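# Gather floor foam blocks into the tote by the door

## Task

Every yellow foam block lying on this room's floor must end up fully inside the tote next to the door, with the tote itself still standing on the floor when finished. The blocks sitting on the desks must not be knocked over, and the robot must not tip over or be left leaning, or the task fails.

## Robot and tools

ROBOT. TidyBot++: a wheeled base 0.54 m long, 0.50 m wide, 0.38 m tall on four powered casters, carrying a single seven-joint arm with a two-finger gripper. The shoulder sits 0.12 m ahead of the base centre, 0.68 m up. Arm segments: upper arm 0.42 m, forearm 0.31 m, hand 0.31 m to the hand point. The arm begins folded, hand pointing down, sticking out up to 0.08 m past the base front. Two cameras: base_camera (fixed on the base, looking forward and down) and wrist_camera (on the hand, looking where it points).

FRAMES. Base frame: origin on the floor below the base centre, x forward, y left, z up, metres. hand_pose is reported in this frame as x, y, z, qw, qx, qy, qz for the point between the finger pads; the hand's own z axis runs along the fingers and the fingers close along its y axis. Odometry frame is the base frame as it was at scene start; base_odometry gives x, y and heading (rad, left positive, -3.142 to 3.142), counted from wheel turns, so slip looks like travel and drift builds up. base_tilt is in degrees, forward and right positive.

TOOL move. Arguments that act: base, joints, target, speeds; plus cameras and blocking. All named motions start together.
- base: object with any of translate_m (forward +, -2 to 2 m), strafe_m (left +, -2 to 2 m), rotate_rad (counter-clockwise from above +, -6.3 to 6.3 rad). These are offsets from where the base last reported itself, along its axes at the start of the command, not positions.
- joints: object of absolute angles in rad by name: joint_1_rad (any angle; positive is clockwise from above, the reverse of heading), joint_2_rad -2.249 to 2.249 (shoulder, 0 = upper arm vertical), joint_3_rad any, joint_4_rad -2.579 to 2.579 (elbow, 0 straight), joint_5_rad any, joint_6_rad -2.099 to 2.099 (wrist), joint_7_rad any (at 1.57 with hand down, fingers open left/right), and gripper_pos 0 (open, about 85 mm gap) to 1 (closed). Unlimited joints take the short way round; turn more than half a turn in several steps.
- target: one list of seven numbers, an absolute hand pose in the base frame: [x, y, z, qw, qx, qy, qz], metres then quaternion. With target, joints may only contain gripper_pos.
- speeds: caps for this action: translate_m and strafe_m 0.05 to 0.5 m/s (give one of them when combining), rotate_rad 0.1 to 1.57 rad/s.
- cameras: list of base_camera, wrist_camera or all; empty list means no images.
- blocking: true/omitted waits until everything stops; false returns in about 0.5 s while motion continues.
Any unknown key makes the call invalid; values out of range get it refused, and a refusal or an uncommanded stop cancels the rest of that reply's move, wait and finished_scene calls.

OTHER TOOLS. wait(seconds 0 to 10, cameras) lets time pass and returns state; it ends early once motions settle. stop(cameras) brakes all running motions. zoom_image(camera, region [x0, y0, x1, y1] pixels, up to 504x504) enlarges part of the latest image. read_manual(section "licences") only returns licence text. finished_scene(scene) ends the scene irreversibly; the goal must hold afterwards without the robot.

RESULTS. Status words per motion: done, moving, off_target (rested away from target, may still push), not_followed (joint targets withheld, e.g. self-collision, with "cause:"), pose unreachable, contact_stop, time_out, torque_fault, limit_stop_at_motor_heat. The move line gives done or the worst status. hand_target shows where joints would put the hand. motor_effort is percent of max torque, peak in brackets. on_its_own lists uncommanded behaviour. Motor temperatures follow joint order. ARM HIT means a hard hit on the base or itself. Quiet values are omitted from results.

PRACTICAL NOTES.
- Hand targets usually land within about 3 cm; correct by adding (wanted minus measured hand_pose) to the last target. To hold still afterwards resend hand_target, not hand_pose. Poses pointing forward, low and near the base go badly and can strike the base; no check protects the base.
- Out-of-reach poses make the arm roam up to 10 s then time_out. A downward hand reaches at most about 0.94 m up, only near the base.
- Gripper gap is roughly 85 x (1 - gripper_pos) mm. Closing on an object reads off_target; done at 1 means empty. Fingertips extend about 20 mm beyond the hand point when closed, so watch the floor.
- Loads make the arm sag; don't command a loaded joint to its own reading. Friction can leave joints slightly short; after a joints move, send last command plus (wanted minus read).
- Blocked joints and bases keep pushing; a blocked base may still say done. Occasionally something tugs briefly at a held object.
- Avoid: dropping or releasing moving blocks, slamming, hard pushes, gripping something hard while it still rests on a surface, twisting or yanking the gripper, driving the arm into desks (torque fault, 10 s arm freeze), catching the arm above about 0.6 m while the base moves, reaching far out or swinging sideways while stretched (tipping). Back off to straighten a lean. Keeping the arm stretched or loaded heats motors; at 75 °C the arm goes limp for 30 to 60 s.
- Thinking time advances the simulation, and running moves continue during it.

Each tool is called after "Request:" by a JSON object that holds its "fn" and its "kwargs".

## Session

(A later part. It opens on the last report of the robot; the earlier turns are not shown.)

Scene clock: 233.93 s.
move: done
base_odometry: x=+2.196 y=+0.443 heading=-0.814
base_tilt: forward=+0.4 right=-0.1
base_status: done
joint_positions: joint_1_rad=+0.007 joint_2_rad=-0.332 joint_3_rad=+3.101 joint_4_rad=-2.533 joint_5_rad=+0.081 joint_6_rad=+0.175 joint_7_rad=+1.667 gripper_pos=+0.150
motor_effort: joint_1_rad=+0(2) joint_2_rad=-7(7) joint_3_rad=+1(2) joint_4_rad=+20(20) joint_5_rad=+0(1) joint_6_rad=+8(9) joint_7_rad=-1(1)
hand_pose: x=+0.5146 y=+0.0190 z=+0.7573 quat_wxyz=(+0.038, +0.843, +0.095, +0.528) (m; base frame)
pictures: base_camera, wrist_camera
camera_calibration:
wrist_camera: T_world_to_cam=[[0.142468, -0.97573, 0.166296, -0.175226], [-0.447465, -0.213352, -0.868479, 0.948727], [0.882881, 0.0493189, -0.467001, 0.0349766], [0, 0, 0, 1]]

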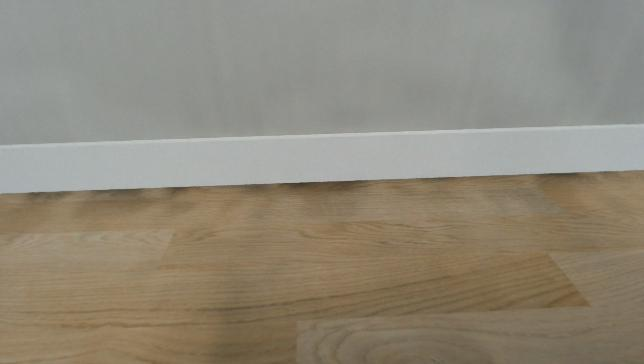

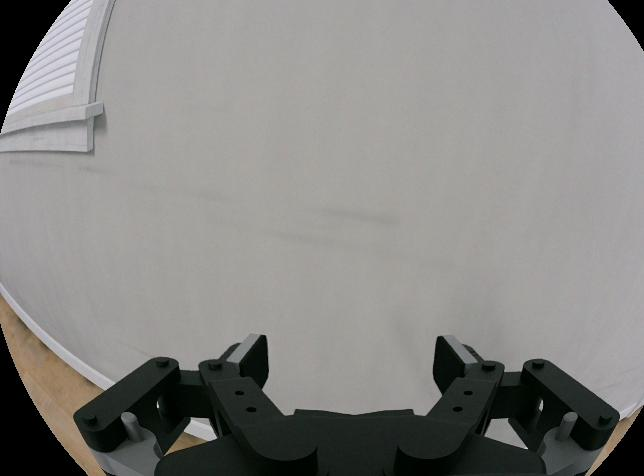

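Request:
{"fn": "move", "kwargs": {"base": {"rotate_rad": -1.4}, "cameras": ["wrist_camera","base_camera"]}}

Request:
{"fn": "move", "kwargs": {"base": {"rotate_rad": -0.9}, "cameras": ["wrist_camera","base_camera"]}}

Scene clock: 248.90 s.
move: done
base_status: done
motor_effort: joint_1_rad=-1(2) joint_2_rad=-7(7) joint_3_rad=+1(2) joint_4_rad=+19(20) joint_5_rad=+0(0) joint_6_rad=+8(9) joint_7_rad=-1(1)
pictures: base_camera, wrist_camera
camera_calibration:
wrist_camera: T_world_to_cam=[[0.142162, -0.975813, 0.166069, -0.175007], [-0.447533, -0.213009, -0.868528, 0.948778], [0.882896, 0.0491507, -0.46699, 0.0349636], [0, 0, 0, 1]]

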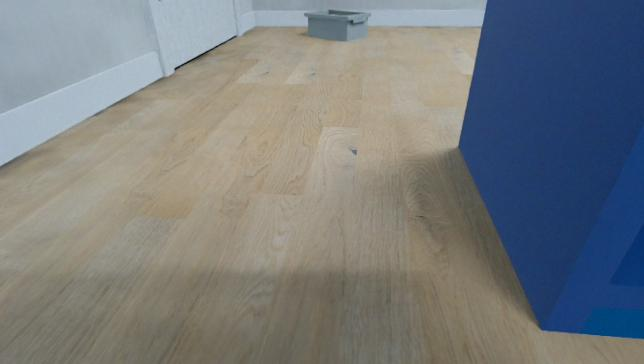

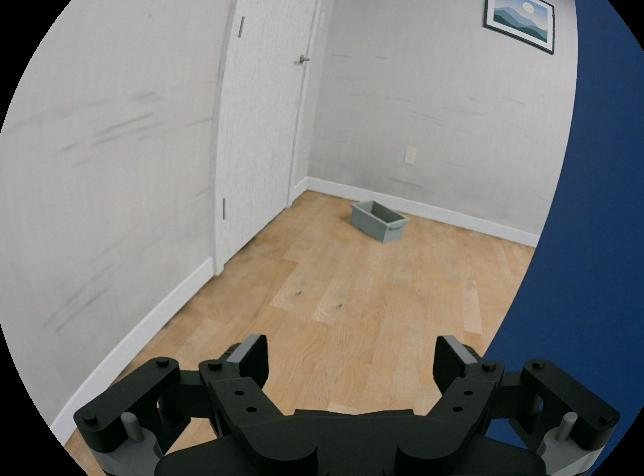

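Scene clock: 253.33 s.
move: time_out
TORQUE WARNING: joint_1_rad reached its warning level (56.7 N m). A warning alone does not stop the arm.
base_odometry: x=+2.198 y=+0.446 heading=-3.091
base_tilt: forward=+0.4 right=-0.1
base_status: rotate_rad time_out (by the wheels' count: -0.878 of -0.900)
joint_positions: joint_1_rad=+0.010 joint_2_rad=-0.340 joint_3_rad=+3.116 joint_4_rad=-2.549 joint_5_rad=+0.046 joint_6_rad=+0.197 joint_7_rad=+1.660 gripper_pos=+0.150
motor_effort: joint_1_rad=-1(50) joint_2_rad=-7(11) joint_3_rad=+1(52) joint_4_rad=+19(33) joint_5_rad=+0(16) joint_6_rad=+8(11) joint_7_rad=-1(3)
hand_pose: x=+0.5124 y=+0.0101 z=+0.7581 quat_wxyz=(+0.032, +0.842, +0.067, +0.534) (m; base frame)
pictures: base_camera, wrist_camera
camera_calibration:
wrist_camera: T_world_to_cam=[[0.101307, -0.986598, 0.127913, -0.133398], [-0.443895, -0.159893, -0.881698, 0.954185], [0.890334, 0.0325422, -0.454144, 0.0243087], [0, 0, 0, 1]]

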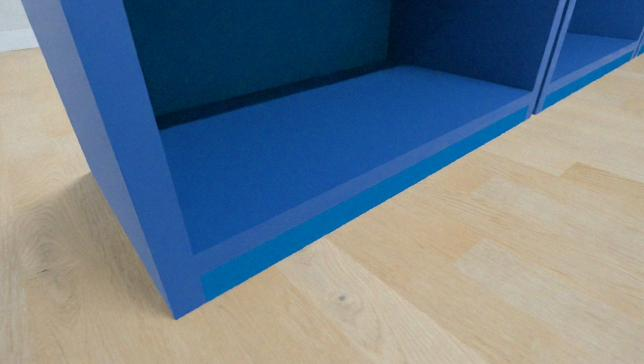

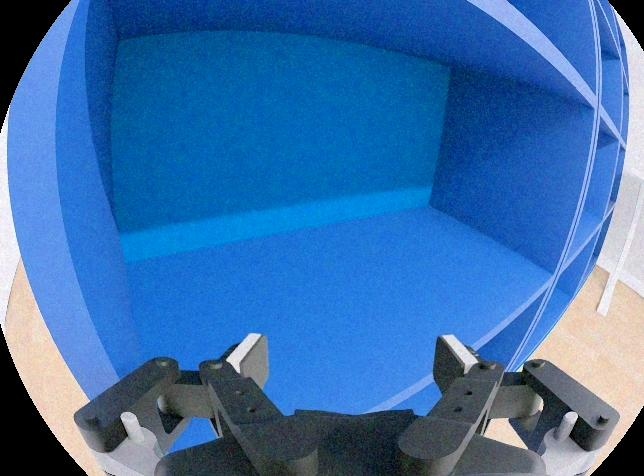

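Request:
{"fn": "move", "kwargs": {"base": {"translate_m": -0.2}}}

Scene clock: 259.80 s.
move: done
base_odometry: x=+2.398 y=+0.456 heading=-3.092
base_tilt: forward=+0.4 right=-0.1
base_status: done
joint_positions: joint_1_rad=+0.010 joint_2_rad=-0.342 joint_3_rad=+3.116 joint_4_rad=-2.549 joint_5_rad=+0.046 joint_6_rad=+0.197 joint_7_rad=+1.660 gripper_pos=+0.150
motor_effort: joint_1_rad=-1(2) joint_2_rad=-7(9) joint_3_rad=+1(1) joint_4_rad=+19(20) joint_5_rad=+0(0) joint_6_rad=+8(9) joint_7_rad=-1(1)
hand_pose: x=+0.5122 y=+0.0101 z=+0.7590 quat_wxyz=(+0.032, +0.842, +0.067, +0.535) (m; base frame)
pictures: base_camera, wrist_camera
camera_calibration:
wrist_camera: T_world_to_cam=[[0.101021, -0.986595, 0.128161, -0.133534], [-0.441925, -0.159913, -0.882683, 0.954623], [0.891346, 0.032532, -0.452156, 0.0228323], [0, 0, 0, 1]]

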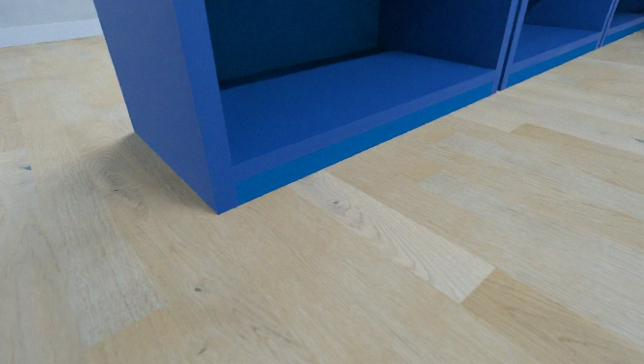

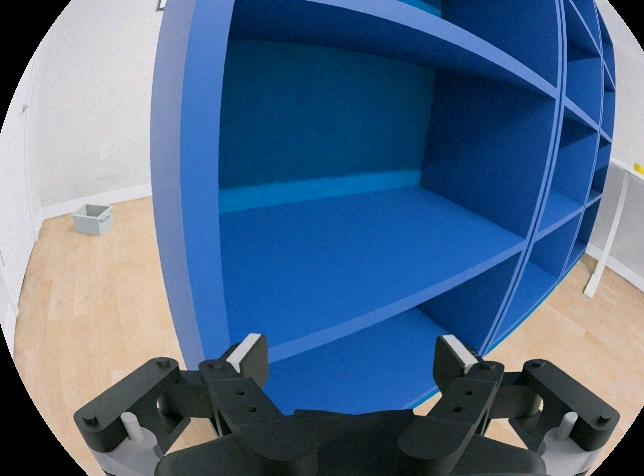

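Request:
{"fn": "move", "kwargs": {"base": {"rotate_rad": 0.7}, "joints": {"joint_6_rad": -0.3}}}

Scene clock: 268.40 s.
move: done
base_odometry: x=+2.398 y=+0.456 heading=-2.393
base_tilt: forward=+0.4 right=-0.1
base_status: done
joint_positions: joint_1_rad=+0.010 joint_2_rad=-0.341 joint_3_rad=+3.115 joint_4_rad=-2.545 joint_5_rad=+0.046 joint_6_rad=-0.266 joint_7_rad=+1.660 gripper_pos=+0.150
joint_status: all done
motor_effort: joint_1_rad=+0(2) joint_2_rad=-5(7) joint_3_rad=+1(2) joint_4_rad=+18(20) joint_5_rad=+0(0) joint_6_rad=+6(9) joint_7_rad=-1(1)
hand_pose: x=+0.4251 y=+0.0019 z=+0.6485 quat_wxyz=(+0.029, +0.941, +0.070, +0.329) (m; base frame)
pictures: base_camera, wrist_camera
camera_calibration:
wrist_camera: T_world_to_cam=[[0.133103, -0.986705, 0.0932557, -0.109689], [-0.789691, -0.16244, -0.591609, 0.77642], [0.598892, 0.00510142, -0.800814, 0.401295], [0, 0, 0, 1]]

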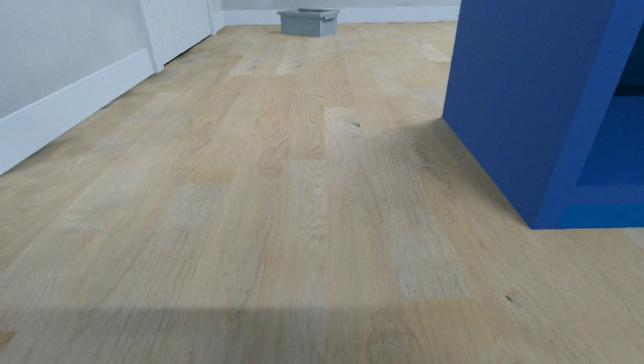

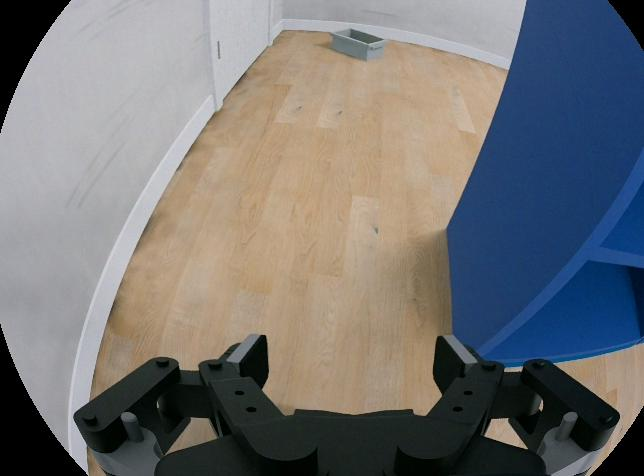

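Request:
{"fn": "move", "kwargs": {"base": {"translate_m": 1.45}, "cameras": []}}

Request:
{"fn": "move", "kwargs": {"base": {"rotate_rad": -1.0}, "joints": {"joint_6_rad": 0.1}}}

Scene clock: 284.00 s.
move: done
base_status: done
motor_effort: joint_1_rad=-1(2) joint_2_rad=-5(7) joint_3_rad=+1(1) joint_4_rad=+17(19) joint_5_rad=+0(0) joint_6_rad=+6(7) joint_7_rad=+0(1)
pictures: none

Scene clock: 285.90 s.
move: done
base_odometry: x=+1.336 y=-0.531 heading=+2.892
base_tilt: forward=+0.4 right=-0.2
base_status: done
joint_positions: joint_1_rad=+0.010 joint_2_rad=-0.338 joint_3_rad=+3.114 joint_4_rad=-2.540 joint_5_rad=+0.046 joint_6_rad=+0.082 joint_7_rad=+1.660 gripper_pos=+0.150
joint_status: all done
motor_effort: joint_1_rad=-1(2) joint_2_rad=-6(7) joint_3_rad=+1(2) joint_4_rad=+19(20) joint_5_rad=+0(0) joint_6_rad=+8(9) joint_7_rad=-1(1)
hand_pose: x=+0.4984 y=+0.0090 z=+0.7305 quat_wxyz=(+0.031, +0.870, +0.069, +0.488) (m; base frame)
pictures: base_camera, wrist_camera
camera_calibration:
wrist_camera: T_world_to_cam=[[0.112061, -0.986223, 0.121684, -0.130355], [-0.536756, -0.163129, -0.827817, 0.930458], [0.836262, 0.027451, -0.547642, 0.119551], [0, 0, 0, 1]]

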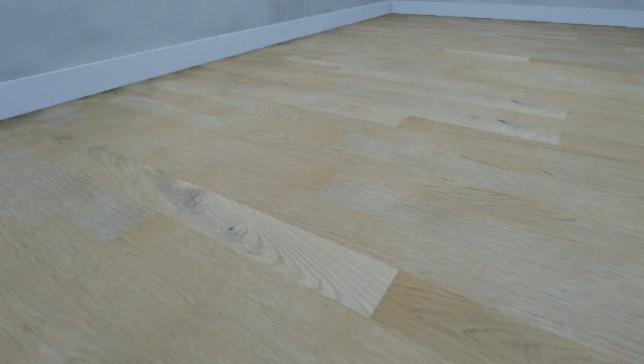

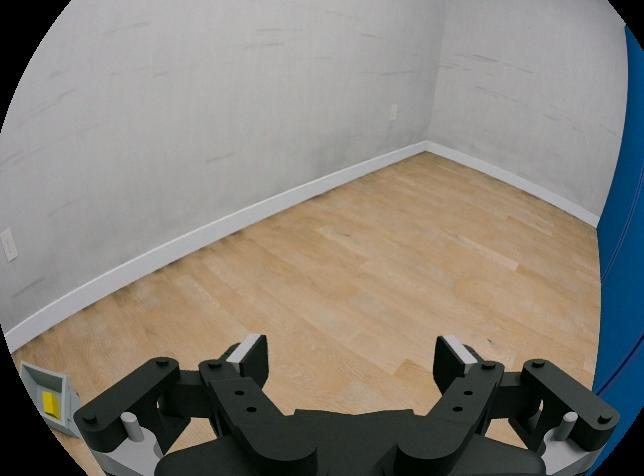

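Request:
{"fn": "finished_scene", "kwargs": {"scene": 2}}

The scene is finished: the task was done.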